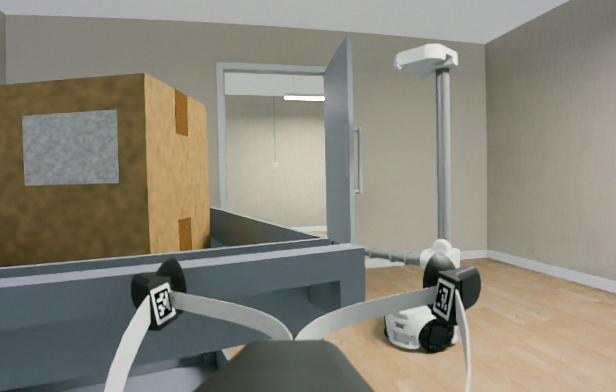

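Request:
{"name": "move", "arguments": {
  "r2": {"base":{"translate_m":-0.13},"joints":{"gripper_m":0.1,"lift_m":0.685}},
  "blocking": false
}}

Request:
{"name": "wait", "arguments": {
  "seconds": 2
}}

Request:
{"name": "move", "arguments": {
  "r2": {"base":{"rotate_rad":0.3},"joints":{"wrist_roll_rad":1.57}},
  "blocking": false
}}

Request:
{"name": "wait", "arguments": {
  "seconds": 1.5
}}

Request:
{"name": "wait", "arguments": {
  "seconds": 0.6,
  "cameras": ["r2_head_camera","r2_wrist_camera"]
}}

Scene clock: 1109.00 s.
move: r2 moving
r1: as last shown
r1.base_tilt: forward=-1.6 right=+1.2
r1.lidar_m: 2.00 2.38 2.89 1.41 1.46 4.07 2.70 1.94 1.84 1.94 1.79 0.72
r1.motor_effort: lift_m=+14(14) arm_m=-3(4) wheel_0=+5(5) wheel_1=+5(5) wheel_2=+11(11)
r1.servo_current: wrist_yaw_rad=59(72) wrist_pitch_rad=39(46) wrist_roll_rad=39(59) gripper_m=46(46)
r1.wrist_depth_mm: - - - 324 135 113 - / - - - 329 150 115 - / - - - 332 139 113 - / - - - 285 153 - - / - - - 287 154 115 - / 1464 1430 210 200 142 115 - / 1042 960 854 181 138 115 -
r2.base_odometry: x=+0.461 y=-1.008 heading=-2.443
r2.turned_by_wheels: +0.000
r2.turned_by_imu: +0.000
r2.base_tilt: forward=-0.7 right=+0.0
r2.lidar_m: 0.45 0.42 1.94 1.63 1.61 1.93 1.97 1.97 2.31 3.11 3.06 2.23
r2.base_status: translate_m moving
r2.joint_positions: lift_m=+0.685 arm_m=+0.000 wrist_yaw_rad=-0.002 wrist_pitch_rad=+0.004 wrist_roll_rad=+0.002 gripper_m=+0.129
r2.joint_status: lift_m moving; gripper_m moving
r2.measured_speeds: translate_m=-0.121 strafe_m=+0.001 rotate_rad=-0.001 lift_m=+0.000 arm_m=+0.000 wrist_yaw_rad=+0.000 wrist_pitch_rad=+0.000 wrist_roll_rad=+0.000
r2.motor_effort: lift_m=+14(21) arm_m=+4(4) wheel_0=-6(9) wheel_1=-7(9) wheel_2=+10(12)
r2.servo_current: wrist_yaw_rad=52(59) wrist_pitch_rad=39(46) wrist_roll_rad=39(52) gripper_m=111(111)
r2.hand_pose: x=+0.4591 y=-0.0880 z=+0.8624 quat_wxyz=(+1.000, +0.001, +0.002, -0.001) (m; r2's base frame)
r2.wrist_depth_mm: - - - - - - - / - 559 - - - - - / 539 521 - - - - - / 539 530 699 - - - - / 539 301 298 329 - - - / 276 250 204 368 195 - - / - - - - - 1756 1808
pictures: none

Scene clock: 1110.23 s.
earlier move: r2 done
r1.base_odometry: x=-2.257 y=+0.983 heading=+0.615
r1.turned_by_wheels: +0.000
r1.turned_by_imu: +0.000
r1.base_tilt: forward=-1.6 right=+1.3
r1.lidar_m: 1.98 2.39 2.86 1.41 1.47 4.07 2.75 1.97 1.85 1.92 1.80 0.71
r1.base_status: not commanded
r1.joint_positions: lift_m=+0.200 arm_m=+0.500 wrist_yaw_rad=-0.778 wrist_pitch_rad=+0.001 wrist_roll_rad=+0.000 gripper_m=-0.010
r1.joint_status: not commanded
r1.measured_speeds: all 0
r1.motor_effort: lift_m=+14(14) arm_m=-4(4) wheel_0=+5(6) wheel_1=+5(5) wheel_2=+11(11)
r1.servo_current: wrist_yaw_rad=46(72) wrist_pitch_rad=39(52) wrist_roll_rad=46(65) gripper_m=46(46)
r1.hand_pose: x=+0.8150 y=-0.2647 z=+0.3783 quat_wxyz=(+0.925, +0.000, +0.001, -0.379) (m; r1's base frame)
r1.wrist_depth_mm: - - - 324 135 113 - / - - - 329 150 115 - / - - - 332 139 113 - / - - - 286 154 - - / - - - 290 154 115 - / 1464 1430 211 201 143 115 - / 1025 960 831 181 138 115 -
r2.base_odometry: x=+0.537 y=-0.945 heading=-2.443
r2.turned_by_wheels: +0.000
r2.turned_by_imu: +0.000
r2.base_tilt: forward=-0.7 right=+0.1
r2.lidar_m: 0.52 0.51 1.92 1.60 1.59 1.89 1.87 1.87 2.22 3.12 3.11 2.33
r2.base_status: done
r2.joint_positions: lift_m=+0.685 arm_m=+0.000 wrist_yaw_rad=-0.002 wrist_pitch_rad=+0.004 wrist_roll_rad=+0.002 gripper_m=+0.100
r2.joint_status: all done
r2.measured_speeds: all 0
r2.motor_effort: lift_m=+14(21) arm_m=+4(4) wheel_0=-2(9) wheel_1=-3(9) wheel_2=+2(13)
r2.servo_current: wrist_yaw_rad=52(65) wrist_pitch_rad=52(52) wrist_roll_rad=52(59) gripper_m=59(130)
r2.hand_pose: x=+0.4591 y=-0.0880 z=+0.8624 quat_wxyz=(+1.000, +0.001, +0.002, -0.001) (m; r2's base frame)
r2.wrist_depth_mm: - - - - - - - / - - - - - - - / 640 627 809 - - - - / 640 627 732 - - - - / 319 353 387 439 - - - / 362 392 193 496 195 - - / - - - - 1863 1756 1808
wait: 1.23 of 2 s (r2 has come to rest)
pictures: none

Scene clock: 1110.73 s.
move: r2 moving
r1: as last shown
r1.lidar_m: 2.00 2.37 2.86 1.42 1.49 4.06 2.68 1.96 1.84 1.92 1.78 0.69
r1.motor_effort: lift_m=+14(14) arm_m=-4(4) wheel_0=+4(5) wheel_1=+5(5) wheel_2=+11(11)
r1.servo_current: wrist_yaw_rad=65(72) wrist_pitch_rad=33(52) wrist_roll_rad=52(65) gripper_m=46(46)
r1.wrist_depth_mm: - - - 322 135 113 - / - - - 329 150 115 - / - - - 334 140 113 - / - - - 286 153 - - / - - - 287 154 115 - / 1464 1464 210 200 142 115 - / 1008 946 842 182 138 115 -
r2.base_odometry: x=+0.537 y=-0.945 heading=-2.218
r2.turned_by_wheels: +0.226
r2.turned_by_imu: +0.219
r2.base_tilt: forward=-0.7 right=+0.1
r2.lidar_m: 0.52 0.54 1.70 1.60 1.67 2.00 1.85 1.96 2.63 3.09 3.20 0.59
r2.base_status: rotate_rad moving
r2.joint_positions: lift_m=+0.685 arm_m=+0.000 wrist_yaw_rad=-0.002 wrist_pitch_rad=+0.004 wrist_roll_rad=+0.589 gripper_m=+0.100
r2.joint_status: wrist_roll_rad moving
r2.measured_speeds: translate_m=+0.000 strafe_m=+0.000 rotate_rad=+0.577 lift_m=+0.000 arm_m=+0.000 wrist_yaw_rad=+0.000 wrist_pitch_rad=+0.000 wrist_roll_rad=+1.820
r2.motor_effort: lift_m=+14(14) arm_m=+4(4) wheel_0=-5(10) wheel_1=-4(10) wheel_2=-5(11)
r2.servo_current: wrist_yaw_rad=46(59) wrist_pitch_rad=39(52) wrist_roll_rad=85(111) gripper_m=52(59)
r2.hand_pose: x=+0.4591 y=-0.0880 z=+0.8624 quat_wxyz=(+0.957, +0.290, +0.002, -0.002) (m; r2's base frame)
r2.wrist_depth_mm: - - - - - - - / - - - - - - - / - - 676 - - - - / - 707 647 707 392 - 1863 / - - 661 359 427 1863 1661 / - - 197 402 187 459 1366 / - 314 373 - - - 1042
pictures: none

Scene clock: 1111.73 s.
earlier move: r2 done
r1.base_odometry: x=-2.257 y=+0.983 heading=+0.615
r1.turned_by_wheels: +0.000
r1.turned_by_imu: +0.000
r1.base_tilt: forward=-1.6 right=+1.3
r1.lidar_m: 2.00 2.41 2.88 1.42 1.51 4.06 2.70 1.97 1.84 1.91 1.79 0.70
r1.base_status: not commanded
r1.joint_positions: lift_m=+0.200 arm_m=+0.500 wrist_yaw_rad=-0.778 wrist_pitch_rad=+0.001 wrist_roll_rad=+0.000 gripper_m=-0.010
r1.joint_status: not commanded
r1.measured_speeds: all 0
r1.motor_effort: lift_m=+14(14) arm_m=-4(4) wheel_0=+5(6) wheel_1=+5(5) wheel_2=+11(11)
r1.servo_current: wrist_yaw_rad=52(72) wrist_pitch_rad=33(52) wrist_roll_rad=46(65) gripper_m=39(52)
r1.hand_pose: x=+0.8150 y=-0.2647 z=+0.3783 quat_wxyz=(+0.925, +0.000, +0.001, -0.379) (m; r1's base frame)
r1.wrist_depth_mm: - - - 322 135 114 - / - - - 327 150 115 - / - - - 336 139 113 - / - - - 285 153 - - / - - - 290 154 115 - / 1464 1430 211 200 143 114 - / 1008 976 842 181 138 115 -
r2.base_odometry: x=+0.537 y=-0.945 heading=-2.144
r2.turned_by_wheels: +0.074
r2.turned_by_imu: +0.072
r2.base_tilt: forward=-0.7 right=+0.0
r2.lidar_m: 0.53 2.26 1.66 1.61 1.73 1.96 1.88 1.98 2.80 3.10 3.29 0.60
r2.base_status: done
r2.joint_positions: lift_m=+0.685 arm_m=+0.000 wrist_yaw_rad=-0.002 wrist_pitch_rad=+0.004 wrist_roll_rad=+1.568 gripper_m=+0.100
r2.joint_status: all done
r2.measured_speeds: all 0
r2.motor_effort: lift_m=+14(14) arm_m=+4(4) wheel_0=-2(10) wheel_1=-2(10) wheel_2=-6(11)
r2.servo_current: wrist_yaw_rad=59(59) wrist_pitch_rad=39(52) wrist_roll_rad=39(111) gripper_m=46(59)
r2.hand_pose: x=+0.4591 y=-0.0880 z=+0.8624 quat_wxyz=(+0.708, +0.706, +0.001, -0.002) (m; r2's base frame)
r2.wrist_depth_mm: - - - 404 - 1618 1118 / - - - 421 433 1576 427 / - - - 410 - 842 - / - - 640 399 1008 - - / - - 647 389 389 - - / - - 195 327 188 - - / - - - - - - -
wait: 1.00 of 1.5 s (r2 has come to rest)
pictures: none

Scene clock: 1112.33 s.
r1.base_odometry: x=-2.257 y=+0.983 heading=+0.615
r1.turned_by_wheels: +0.000
r1.turned_by_imu: +0.000
r1.base_tilt: forward=-1.6 right=+1.3
r1.lidar_m: 1.98 2.39 2.88 1.42 1.50 4.06 2.73 1.94 1.83 1.93 1.80 0.71
r1.base_status: not commanded
r1.joint_positions: lift_m=+0.200 arm_m=+0.500 wrist_yaw_rad=-0.778 wrist_pitch_rad=+0.001 wrist_roll_rad=+0.000 gripper_m=-0.010
r1.joint_status: not commanded
r1.measured_speeds: all 0
r1.motor_effort: lift_m=+14(14) arm_m=-4(4) wheel_0=+5(6) wheel_1=+5(5) wheel_2=+11(11)
r1.servo_current: wrist_yaw_rad=59(72) wrist_pitch_rad=39(52) wrist_roll_rad=59(65) gripper_m=39(52)
r1.hand_pose: x=+0.8150 y=-0.2647 z=+0.3783 quat_wxyz=(+0.925, +0.000, +0.001, -0.379) (m; r1's base frame)
r1.wrist_depth_mm: - - - 322 135 113 - / - - - 330 150 115 - / - - - 334 139 113 - / - - - 286 153 - - / - - - 289 154 115 - / 1464 1397 210 201 143 114 - / 1008 960 842 181 138 115 -
r2.base_odometry: x=+0.537 y=-0.945 heading=-2.144
r2.turned_by_wheels: +0.000
r2.turned_by_imu: +0.000
r2.base_tilt: forward=-0.7 right=+0.1
r2.lidar_m: 0.52 2.26 1.66 1.60 1.73 1.95 1.87 2.00 2.79 3.12 3.27 0.61
r2.base_status: done
r2.joint_positions: lift_m=+0.685 arm_m=+0.000 wrist_yaw_rad=-0.002 wrist_pitch_rad=+0.004 wrist_roll_rad=+1.568 gripper_m=+0.100
r2.joint_status: all done
r2.measured_speeds: all 0
r2.motor_effort: lift_m=+14(14) arm_m=+4(4) wheel_0=-3(10) wheel_1=-2(10) wheel_2=-6(11)
r2.servo_current: wrist_yaw_rad=46(59) wrist_pitch_rad=39(52) wrist_roll_rad=52(111) gripper_m=52(59)
r2.hand_pose: x=+0.4591 y=-0.0880 z=+0.8624 quat_wxyz=(+0.708, +0.706, +0.001, -0.002) (m; r2's base frame)
r2.wrist_depth_mm: - - - 404 - 1576 1118 / - - - 421 430 1618 427 / - - - 413 - 820 - / - - 647 399 991 - - / - - 640 389 394 - - / - - 195 324 187 - - / - - - - - - -
wait: 0.60 s; at rest by 0.27 s
pictures: r2_head_camera, r2_wrist_camera
Images, in order (width x height): r2_head_camera 420x560, r2_wrist_camera 616x392.

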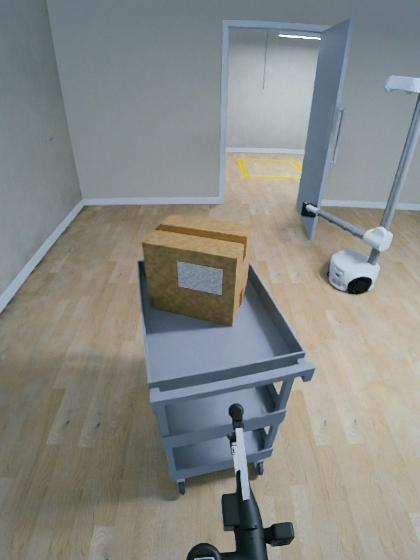

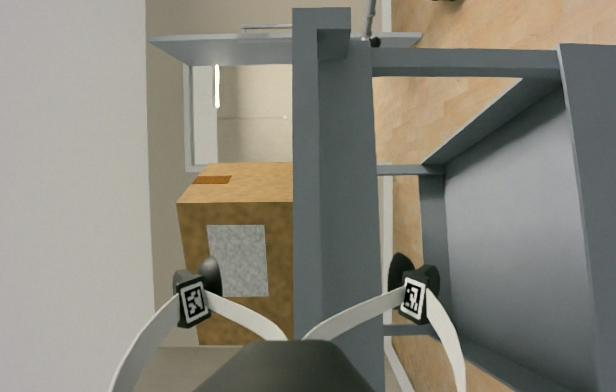

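Request:
{"name": "move", "arguments": {
  "r2": {"base":{"translate_m":0.235},"pace":"slow"},
  "blocking": false
}}

Request:
{"name": "wait", "arguments": {
  "seconds": 4
}}

Request:
{"name": "move", "arguments": {
  "r2": {"joints":{"gripper_m":-0.035}},
  "blocking": false
}}

Request:
{"name": "wait", "arguments": {
  "seconds": 3
}}

Request:
{"name": "move", "arguments": {
  "r2": {"base":{"strafe_m":-0.5},"pace":"slow"},
  "blocking": false
}}

Request:
{"name": "wait", "arguments": {
  "seconds": 8,
  "cameras": ["r2_head_camera"]
}}

Request:
{"name": "move", "arguments": {
  "r2": {"base":{"translate_m":-0.35,"strafe_m":-0.3},"pace":"slow"},
  "blocking": false
}}

Request:
{"name": "wait", "arguments": {
  "seconds": 8,
  "cameras": ["r2_head_camera"]
}}

Scene clock: 1128.40 s.
move: r2 moving
r1: as last shown
r1.lidar_m: 2.02 2.40 2.88 1.43 1.47 4.06 2.72 1.95 1.85 1.91 1.82 0.69
r1.motor_effort: lift_m=+14(14) arm_m=-4(4) wheel_0=+5(5) wheel_1=+5(5) wheel_2=+11(11)
r1.servo_current: wrist_yaw_rad=46(72) wrist_pitch_rad=46(46) wrist_roll_rad=33(65) gripper_m=46(46)
r1.wrist_depth_mm: - - - 322 135 113 - / - - - 329 150 115 - / - - - 334 139 113 - / - - - 286 153 - - / - - - 289 155 115 - / 1430 1430 211 201 143 115 - / 1025 960 854 182 138 116 -
r2.base_odometry: x=+0.530 y=-0.955 heading=-2.144
r2.turned_by_wheels: +0.000
r2.turned_by_imu: +0.000
r2.base_tilt: forward=-0.7 right=+0.1
r2.lidar_m: 0.51 2.26 1.66 1.59 1.70 1.97 1.89 2.03 2.84 3.11 3.28 0.56
r2.base_status: translate_m moving
r2.joint_positions: lift_m=+0.685 arm_m=+0.000 wrist_yaw_rad=-0.002 wrist_pitch_rad=+0.004 wrist_roll_rad=+1.568 gripper_m=+0.100
r2.joint_status: not commanded
r2.measured_speeds: translate_m=+0.048 strafe_m=+0.000 rotate_rad=-0.002 lift_m=+0.000 arm_m=+0.000 wrist_yaw_rad=+0.000 wrist_pitch_rad=+0.000 wrist_roll_rad=+0.000
r2.motor_effort: lift_m=+14(14) arm_m=+3(4) wheel_0=+9(9) wheel_1=+6(7) wheel_2=-10(12)
r2.servo_current: wrist_yaw_rad=39(59) wrist_pitch_rad=39(46) wrist_roll_rad=33(59) gripper_m=46(59)
r2.hand_pose: x=+0.4591 y=-0.0880 z=+0.8624 quat_wxyz=(+0.708, +0.706, +0.001, -0.002) (m; r2's base frame)
r2.wrist_depth_mm: - - - 362 - 1576 1118 / - - - 410 421 1499 418 / - - - 399 - 866 - / - - 640 389 394 - - / - - 640 379 379 - - / - - 195 315 188 - - / - - - - - - -
pictures: none

Scene clock: 1131.53 s.
earlier move: r2 done
r1.base_odometry: x=-2.257 y=+0.983 heading=+0.615
r1.turned_by_wheels: +0.000
r1.turned_by_imu: +0.000
r1.base_tilt: forward=-1.6 right=+1.3
r1.lidar_m: 1.99 2.38 2.86 1.39 1.51 4.07 2.70 1.94 1.84 1.90 1.81 0.71
r1.base_status: not commanded
r1.joint_positions: lift_m=+0.200 arm_m=+0.500 wrist_yaw_rad=-0.778 wrist_pitch_rad=+0.001 wrist_roll_rad=+0.000 gripper_m=-0.010
r1.joint_status: not commanded
r1.measured_speeds: all 0
r1.motor_effort: lift_m=+14(14) arm_m=-4(4) wheel_0=+5(6) wheel_1=+5(5) wheel_2=+11(11)
r1.servo_current: wrist_yaw_rad=52(85) wrist_pitch_rad=39(52) wrist_roll_rad=59(65) gripper_m=39(46)
r1.hand_pose: x=+0.8150 y=-0.2647 z=+0.3783 quat_wxyz=(+0.925, +0.000, +0.001, -0.379) (m; r1's base frame)
r1.wrist_depth_mm: - - - 322 135 113 - / - - - 327 150 115 - / - - - 336 139 113 - / - - - 285 153 - - / - - - 287 154 115 - / 1464 1464 211 200 143 115 - / 1042 946 854 182 138 116 -
r2.base_odometry: x=+0.410 y=-1.142 heading=-2.144
r2.turned_by_wheels: +0.000
r2.turned_by_imu: +0.001
r2.base_tilt: forward=-0.7 right=+0.1
r2.lidar_m: 0.38 0.37 1.68 1.58 1.70 2.21 2.10 2.22 3.15 3.11 3.28 0.47
r2.base_status: done
r2.joint_positions: lift_m=+0.685 arm_m=+0.000 wrist_yaw_rad=-0.002 wrist_pitch_rad=+0.004 wrist_roll_rad=+1.568 gripper_m=+0.100
r2.joint_status: not commanded
r2.measured_speeds: all 0
r2.motor_effort: lift_m=+14(14) arm_m=+4(4) wheel_0=+6(11) wheel_1=+5(8) wheel_2=-7(15)
r2.servo_current: wrist_yaw_rad=52(59) wrist_pitch_rad=39(52) wrist_roll_rad=39(65) gripper_m=52(59)
r2.hand_pose: x=+0.4591 y=-0.0880 z=+0.8624 quat_wxyz=(+0.708, +0.706, +0.001, -0.002) (m; r2's base frame)
r2.wrist_depth_mm: - - - 287 300 320 319 / - - - 223 287 1708 1138 / - - - 215 276 1808 - / - - 569 263 266 866 - / - - 488 255 258 842 - / - - 195 193 194 - - / - - 554 - 243 - -
wait: 3.13 of 4 s (r2 has come to rest)
pictures: none

Scene clock: 1132.03 s.
move: r2 moving
r1: as last shown
r1.base_tilt: forward=-1.6 right=+1.2
r1.lidar_m: 2.00 2.40 2.85 1.37 1.50 4.04 2.72 1.93 1.83 1.92 1.78 0.71
r1.motor_effort: lift_m=+14(14) arm_m=-3(4) wheel_0=+5(5) wheel_1=+5(5) wheel_2=+11(11)
r1.servo_current: wrist_yaw_rad=52(72) wrist_pitch_rad=39(46) wrist_roll_rad=59(65) gripper_m=39(52)
r1.wrist_depth_mm: - - - 325 136 113 - / - - - 329 150 115 - / - - - 336 139 113 - / - - - 285 153 - - / - - - 289 154 115 - / 1430 1397 211 201 142 115 - / 1042 960 842 181 138 116 -
r2.base_odometry: x=+0.410 y=-1.142 heading=-2.144
r2.turned_by_wheels: +0.000
r2.turned_by_imu: +0.000
r2.base_tilt: forward=-0.7 right=+0.1
r2.lidar_m: 0.38 0.37 1.68 1.59 1.71 2.18 2.13 2.22 3.13 3.11 3.30 0.47
r2.base_status: not commanded
r2.joint_positions: lift_m=+0.685 arm_m=+0.000 wrist_yaw_rad=-0.002 wrist_pitch_rad=+0.004 wrist_roll_rad=+1.568 gripper_m=+0.083
r2.joint_status: gripper_m moving
r2.measured_speeds: all 0
r2.motor_effort: lift_m=+14(14) arm_m=+4(4) wheel_0=+6(6) wheel_1=+5(5) wheel_2=-7(7)
r2.servo_current: wrist_yaw_rad=52(52) wrist_pitch_rad=39(52) wrist_roll_rad=46(59) gripper_m=104(104)
r2.hand_pose: x=+0.4591 y=-0.0880 z=+0.8624 quat_wxyz=(+0.708, +0.706, +0.001, -0.002) (m; r2's base frame)
r2.wrist_depth_mm: - - - 289 298 322 319 / - - - 223 287 1708 1138 / - - - 216 276 1661 - / - - 574 263 265 854 - / - - 496 254 258 842 - / - - 196 193 191 - - / - - 554 - 244 - -
pictures: none

Scene clock: 1133.57 s.
earlier move: r2 done
r1.base_odometry: x=-2.257 y=+0.983 heading=+0.615
r1.turned_by_wheels: +0.000
r1.turned_by_imu: +0.000
r1.base_tilt: forward=-1.6 right=+1.3
r1.lidar_m: 2.00 2.40 2.87 1.40 1.48 4.05 2.72 1.92 1.84 1.93 1.78 0.71
r1.base_status: not commanded
r1.joint_positions: lift_m=+0.200 arm_m=+0.500 wrist_yaw_rad=-0.778 wrist_pitch_rad=+0.001 wrist_roll_rad=+0.000 gripper_m=-0.010
r1.joint_status: not commanded
r1.measured_speeds: all 0
r1.motor_effort: lift_m=+14(14) arm_m=-4(4) wheel_0=+5(6) wheel_1=+5(5) wheel_2=+11(11)
r1.servo_current: wrist_yaw_rad=52(72) wrist_pitch_rad=46(46) wrist_roll_rad=46(72) gripper_m=46(52)
r1.hand_pose: x=+0.8150 y=-0.2647 z=+0.3783 quat_wxyz=(+0.925, +0.000, +0.001, -0.379) (m; r1's base frame)
r1.wrist_depth_mm: - - - 322 135 113 - / - - - 325 150 115 - / - - - 334 139 113 - / - - - 285 153 - - / - - - 289 155 115 - / 1397 1464 210 202 143 114 - / 1008 960 854 182 138 116 -
r2.base_odometry: x=+0.410 y=-1.142 heading=-2.144
r2.turned_by_wheels: +0.000
r2.turned_by_imu: +0.000
r2.base_tilt: forward=-0.7 right=+0.1
r2.lidar_m: 0.36 0.38 1.69 1.59 1.70 2.17 2.12 2.20 3.14 3.12 3.26 0.46
r2.base_status: not commanded
r2.joint_positions: lift_m=+0.685 arm_m=+0.000 wrist_yaw_rad=-0.001 wrist_pitch_rad=+0.004 wrist_roll_rad=+1.568 gripper_m=-0.033
r2.joint_status: all done
r2.measured_speeds: all 0
r2.motor_effort: lift_m=+14(15) arm_m=+4(4) wheel_0=+5(6) wheel_1=+5(5) wheel_2=-5(7)
r2.servo_current: wrist_yaw_rad=52(59) wrist_pitch_rad=39(52) wrist_roll_rad=52(59) gripper_m=130(299)
r2.hand_pose: x=+0.4592 y=-0.0878 z=+0.8624 quat_wxyz=(+0.708, +0.706, +0.001, -0.002) (m; r2's base frame)
r2.wrist_depth_mm: - - - 213 279 1366 1118 / - - - 206 271 1661 512 / - - - 198 258 1708 - / - - 544 193 251 854 - / - - 484 185 244 842 - / - - 185 180 177 - - / - - 539 - 230 - -
wait: 1.53 of 3 s (r2 has come to rest)
pictures: none

Scene clock: 1134.07 s.
move: r2 moving
r1: as last shown
r1.lidar_m: 2.00 2.38 2.87 1.40 1.49 4.05 2.70 1.94 1.85 1.93 1.82 0.69
r1.servo_current: wrist_yaw_rad=65(65) wrist_pitch_rad=39(46) wrist_roll_rad=46(59) gripper_m=46(46)
r1.wrist_depth_mm: - - - 322 135 113 - / - - - 325 150 115 - / - - - 334 139 113 - / - - - 285 153 - - / - - - 290 155 115 - / 1397 1430 210 199 142 114 - / 1025 946 854 181 138 116 -
r2.base_odometry: x=+0.398 y=-1.134 heading=-2.143
r2.turned_by_wheels: +0.000
r2.turned_by_imu: +0.001
r2.base_tilt: forward=-0.7 right=+0.1
r2.lidar_m: 0.36 0.37 1.69 1.60 1.68 2.20 2.11 2.26 3.15 3.11 3.28 0.45
r2.base_status: strafe_m moving
r2.joint_positions: lift_m=+0.685 arm_m=+0.000 wrist_yaw_rad=+0.003 wrist_pitch_rad=+0.004 wrist_roll_rad=+1.568 gripper_m=-0.033
r2.joint_status: not commanded
r2.measured_speeds: translate_m=+0.000 strafe_m=-0.056 rotate_rad=+0.000 lift_m=+0.000 arm_m=+0.000 wrist_yaw_rad=+0.008 wrist_pitch_rad=+0.000 wrist_roll_rad=+0.000
r2.motor_effort: lift_m=+14(15) arm_m=+4(4) wheel_0=+13(13) wheel_1=-6(8) wheel_2=-1(5)
r2.servo_current: wrist_yaw_rad=39(46) wrist_pitch_rad=39(46) wrist_roll_rad=52(52) gripper_m=124(130)
r2.hand_pose: x=+0.4595 y=-0.0866 z=+0.8624 quat_wxyz=(+0.708, +0.706, +0.002, +0.000) (m; r2's base frame)
r2.wrist_depth_mm: - - - 212 278 1366 1060 / - - - 205 270 1708 508 / - - - 196 259 1661 - / - - 544 191 251 854 - / - - 484 185 243 842 - / - - 186 179 178 151 - / - - 544 - 230 - -
pictures: none

Scene clock: 1139.70 s.
earlier move: r2 done
r1.base_odometry: x=-2.257 y=+0.983 heading=+0.615
r1.turned_by_wheels: +0.000
r1.turned_by_imu: +0.000
r1.base_tilt: forward=-1.6 right=+1.3
r1.lidar_m: 2.00 2.37 2.87 1.44 1.37 4.05 2.74 1.93 1.86 1.93 1.78 0.70
r1.base_status: not commanded
r1.joint_positions: lift_m=+0.200 arm_m=+0.500 wrist_yaw_rad=-0.778 wrist_pitch_rad=+0.001 wrist_roll_rad=+0.000 gripper_m=-0.010
r1.joint_status: not commanded
r1.measured_speeds: all 0
r1.motor_effort: lift_m=+14(14) arm_m=-4(4) wheel_0=+5(6) wheel_1=+5(5) wheel_2=+11(11)
r1.servo_current: wrist_yaw_rad=85(85) wrist_pitch_rad=39(52) wrist_roll_rad=39(72) gripper_m=39(52)
r1.hand_pose: x=+0.8150 y=-0.2647 z=+0.3783 quat_wxyz=(+0.925, +0.000, +0.001, -0.379) (m; r1's base frame)
r1.wrist_depth_mm: - - - 324 135 113 - / - - - 329 150 115 - / - - - 334 139 113 - / - - - 285 153 - - / - - - 290 154 115 - / 1397 1464 210 200 142 114 - / 1008 960 842 181 138 115 -
r2.base_odometry: x=-0.010 y=-0.871 heading=-2.143
r2.turned_by_wheels: +0.000
r2.turned_by_imu: +0.003
r2.base_tilt: forward=-0.7 right=+0.0
r2.lidar_m: 0.25 0.30 2.20 2.09 2.24 2.22 2.12 2.22 2.72 2.61 2.75 0.52
r2.base_status: done
r2.joint_positions: lift_m=+0.685 arm_m=+0.000 wrist_yaw_rad=+0.004 wrist_pitch_rad=+0.004 wrist_roll_rad=+1.568 gripper_m=-0.033
r2.joint_status: not commanded
r2.measured_speeds: all 0
r2.motor_effort: lift_m=+15(15) arm_m=+4(4) wheel_0=+6(14) wheel_1=-4(9) wheel_2=+0(5)
r2.servo_current: wrist_yaw_rad=46(65) wrist_pitch_rad=39(52) wrist_roll_rad=39(65) gripper_m=124(130)
r2.hand_pose: x=+0.4596 y=-0.0864 z=+0.8624 quat_wxyz=(+0.708, +0.706, +0.003, +0.000) (m; r2's base frame)
r2.wrist_depth_mm: - - - - - 1499 1160 / - - - - - 1576 1182 / - - - 379 - 1464 1060 / - - - 240 351 1618 466 / - - - 195 265 1756 500 / - - 185 159 178 1576 - / - - - - 201 190 -
wait: 5.63 of 8 s (r2 has come to rest)
pictures: r2_head_camera
Images, in order (width x height): r2_head_camera 420x560.

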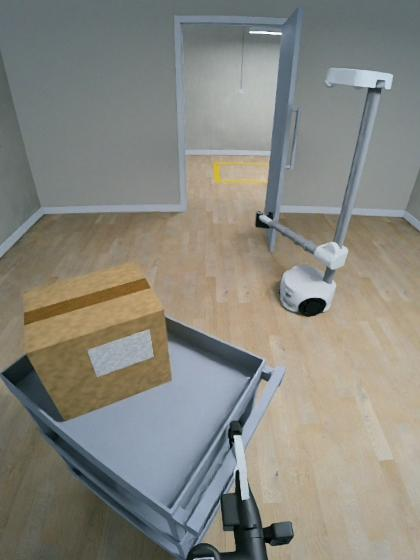

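Scene clock: 1140.20 s.
move: r2 moving
r1: as last shown
r1.lidar_m: 1.99 2.41 2.88 1.45 1.37 4.07 2.73 1.94 1.86 1.93 1.82 0.72
r1.servo_current: wrist_yaw_rad=65(72) wrist_pitch_rad=46(46) wrist_roll_rad=59(65) gripper_m=39(46)
r1.wrist_depth_mm: - - - 322 135 113 - / - - - 327 150 115 - / - - - 336 140 113 - / - - - 283 153 - - / - - - 289 154 115 - / 1430 1430 210 201 142 115 - / 1025 960 831 181 138 115 -
r2.base_odometry: x=-0.012 y=-0.858 heading=-2.142
r2.turned_by_wheels: +0.001
r2.turned_by_imu: +0.001
r2.base_tilt: forward=-0.6 right=+0.1
r2.lidar_m: 0.25 0.29 2.19 2.11 2.22 2.19 2.12 2.25 2.70 2.57 2.76 0.51
r2.base_status: translate_m moving; strafe_m moving
r2.joint_positions: lift_m=+0.685 arm_m=+0.000 wrist_yaw_rad=+0.005 wrist_pitch_rad=+0.004 wrist_roll_rad=+1.568 gripper_m=-0.033
r2.joint_status: not commanded
r2.measured_speeds: translate_m=-0.040 strafe_m=-0.033 rotate_rad=-0.002 lift_m=+0.000 arm_m=+0.000 wrist_yaw_rad=+0.007 wrist_pitch_rad=+0.000 wrist_roll_rad=+0.000
r2.motor_effort: lift_m=+15(15) arm_m=+4(4) wheel_0=+7(12) wheel_1=-8(9) wheel_2=+14(15)
r2.servo_current: wrist_yaw_rad=46(59) wrist_pitch_rad=46(52) wrist_roll_rad=52(52) gripper_m=117(124)
r2.hand_pose: x=+0.4597 y=-0.0859 z=+0.8624 quat_wxyz=(+0.708, +0.706, +0.003, +0.001) (m; r2's base frame)
r2.wrist_depth_mm: - - - - - 1464 1182 / - - - - - 1618 1182 / - - - 379 - 1499 1078 / - - - 297 332 1756 488 / - - - 196 266 1756 508 / - - 187 161 179 1618 - / - - - - 203 148 -
pictures: none

Scene clock: 1145.53 s.
earlier move: r2 done
r1.base_odometry: x=-2.257 y=+0.983 heading=+0.615
r1.turned_by_wheels: +0.000
r1.turned_by_imu: +0.000
r1.base_tilt: forward=-1.6 right=+1.3
r1.lidar_m: 2.01 2.41 2.88 2.97 1.41 1.54 2.74 1.94 1.86 1.93 1.77 0.71
r1.base_status: not commanded
r1.joint_positions: lift_m=+0.200 arm_m=+0.500 wrist_yaw_rad=-0.778 wrist_pitch_rad=+0.001 wrist_roll_rad=+0.000 gripper_m=-0.010
r1.joint_status: not commanded
r1.measured_speeds: all 0
r1.motor_effort: lift_m=+14(14) arm_m=-4(4) wheel_0=+5(6) wheel_1=+5(5) wheel_2=+11(11)
r1.servo_current: wrist_yaw_rad=33(85) wrist_pitch_rad=33(52) wrist_roll_rad=46(65) gripper_m=39(52)
r1.hand_pose: x=+0.8150 y=-0.2647 z=+0.3783 quat_wxyz=(+0.925, +0.000, +0.001, -0.379) (m; r1's base frame)
r1.wrist_depth_mm: - - - 324 135 113 - / - - - 325 150 115 - / - - - 336 139 113 - / - - - 283 153 - - / - - - 287 154 115 - / 1464 1430 211 202 143 115 - / 1008 960 854 181 138 116 -
r2.base_odometry: x=-0.073 y=-0.415 heading=-2.143
r2.turned_by_wheels: -0.001
r2.turned_by_imu: +0.000
r2.base_tilt: forward=-0.6 right=+0.1
r2.lidar_m: 0.25 0.30 2.53 2.41 2.47 1.86 1.81 1.92 2.38 2.31 2.41 0.51
r2.base_status: done
r2.joint_positions: lift_m=+0.685 arm_m=+0.000 wrist_yaw_rad=+0.003 wrist_pitch_rad=+0.004 wrist_roll_rad=+1.568 gripper_m=-0.033
r2.joint_status: not commanded
r2.measured_speeds: all 0
r2.motor_effort: lift_m=+15(15) arm_m=+3(4) wheel_0=+3(12) wheel_1=-5(9) wheel_2=+6(15)
r2.servo_current: wrist_yaw_rad=39(59) wrist_pitch_rad=39(52) wrist_roll_rad=46(65) gripper_m=124(130)
r2.hand_pose: x=+0.4595 y=-0.0866 z=+0.8623 quat_wxyz=(+0.708, +0.706, +0.002, +0.000) (m; r2's base frame)
r2.wrist_depth_mm: - - - - - 1661 1160 / - - - 349 - 1576 1182 / - - - 355 384 394 397 / - - - 218 309 1708 496 / - - - 193 257 1756 - / - - 185 160 179 654 - / - 421 424 - 204 - -
wait: 5.33 of 8 s (r2 has come to rest)
pictures: r2_head_camera
Images, in order (width x height): r2_head_camera 420x560.

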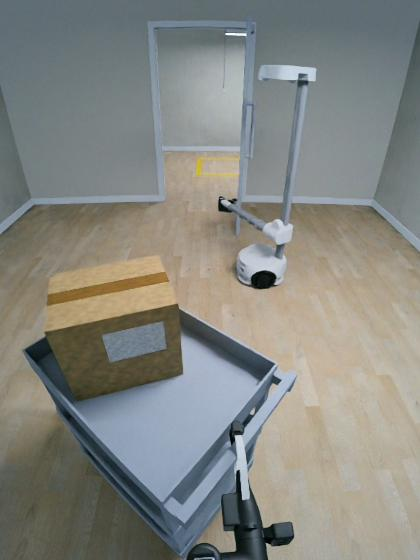

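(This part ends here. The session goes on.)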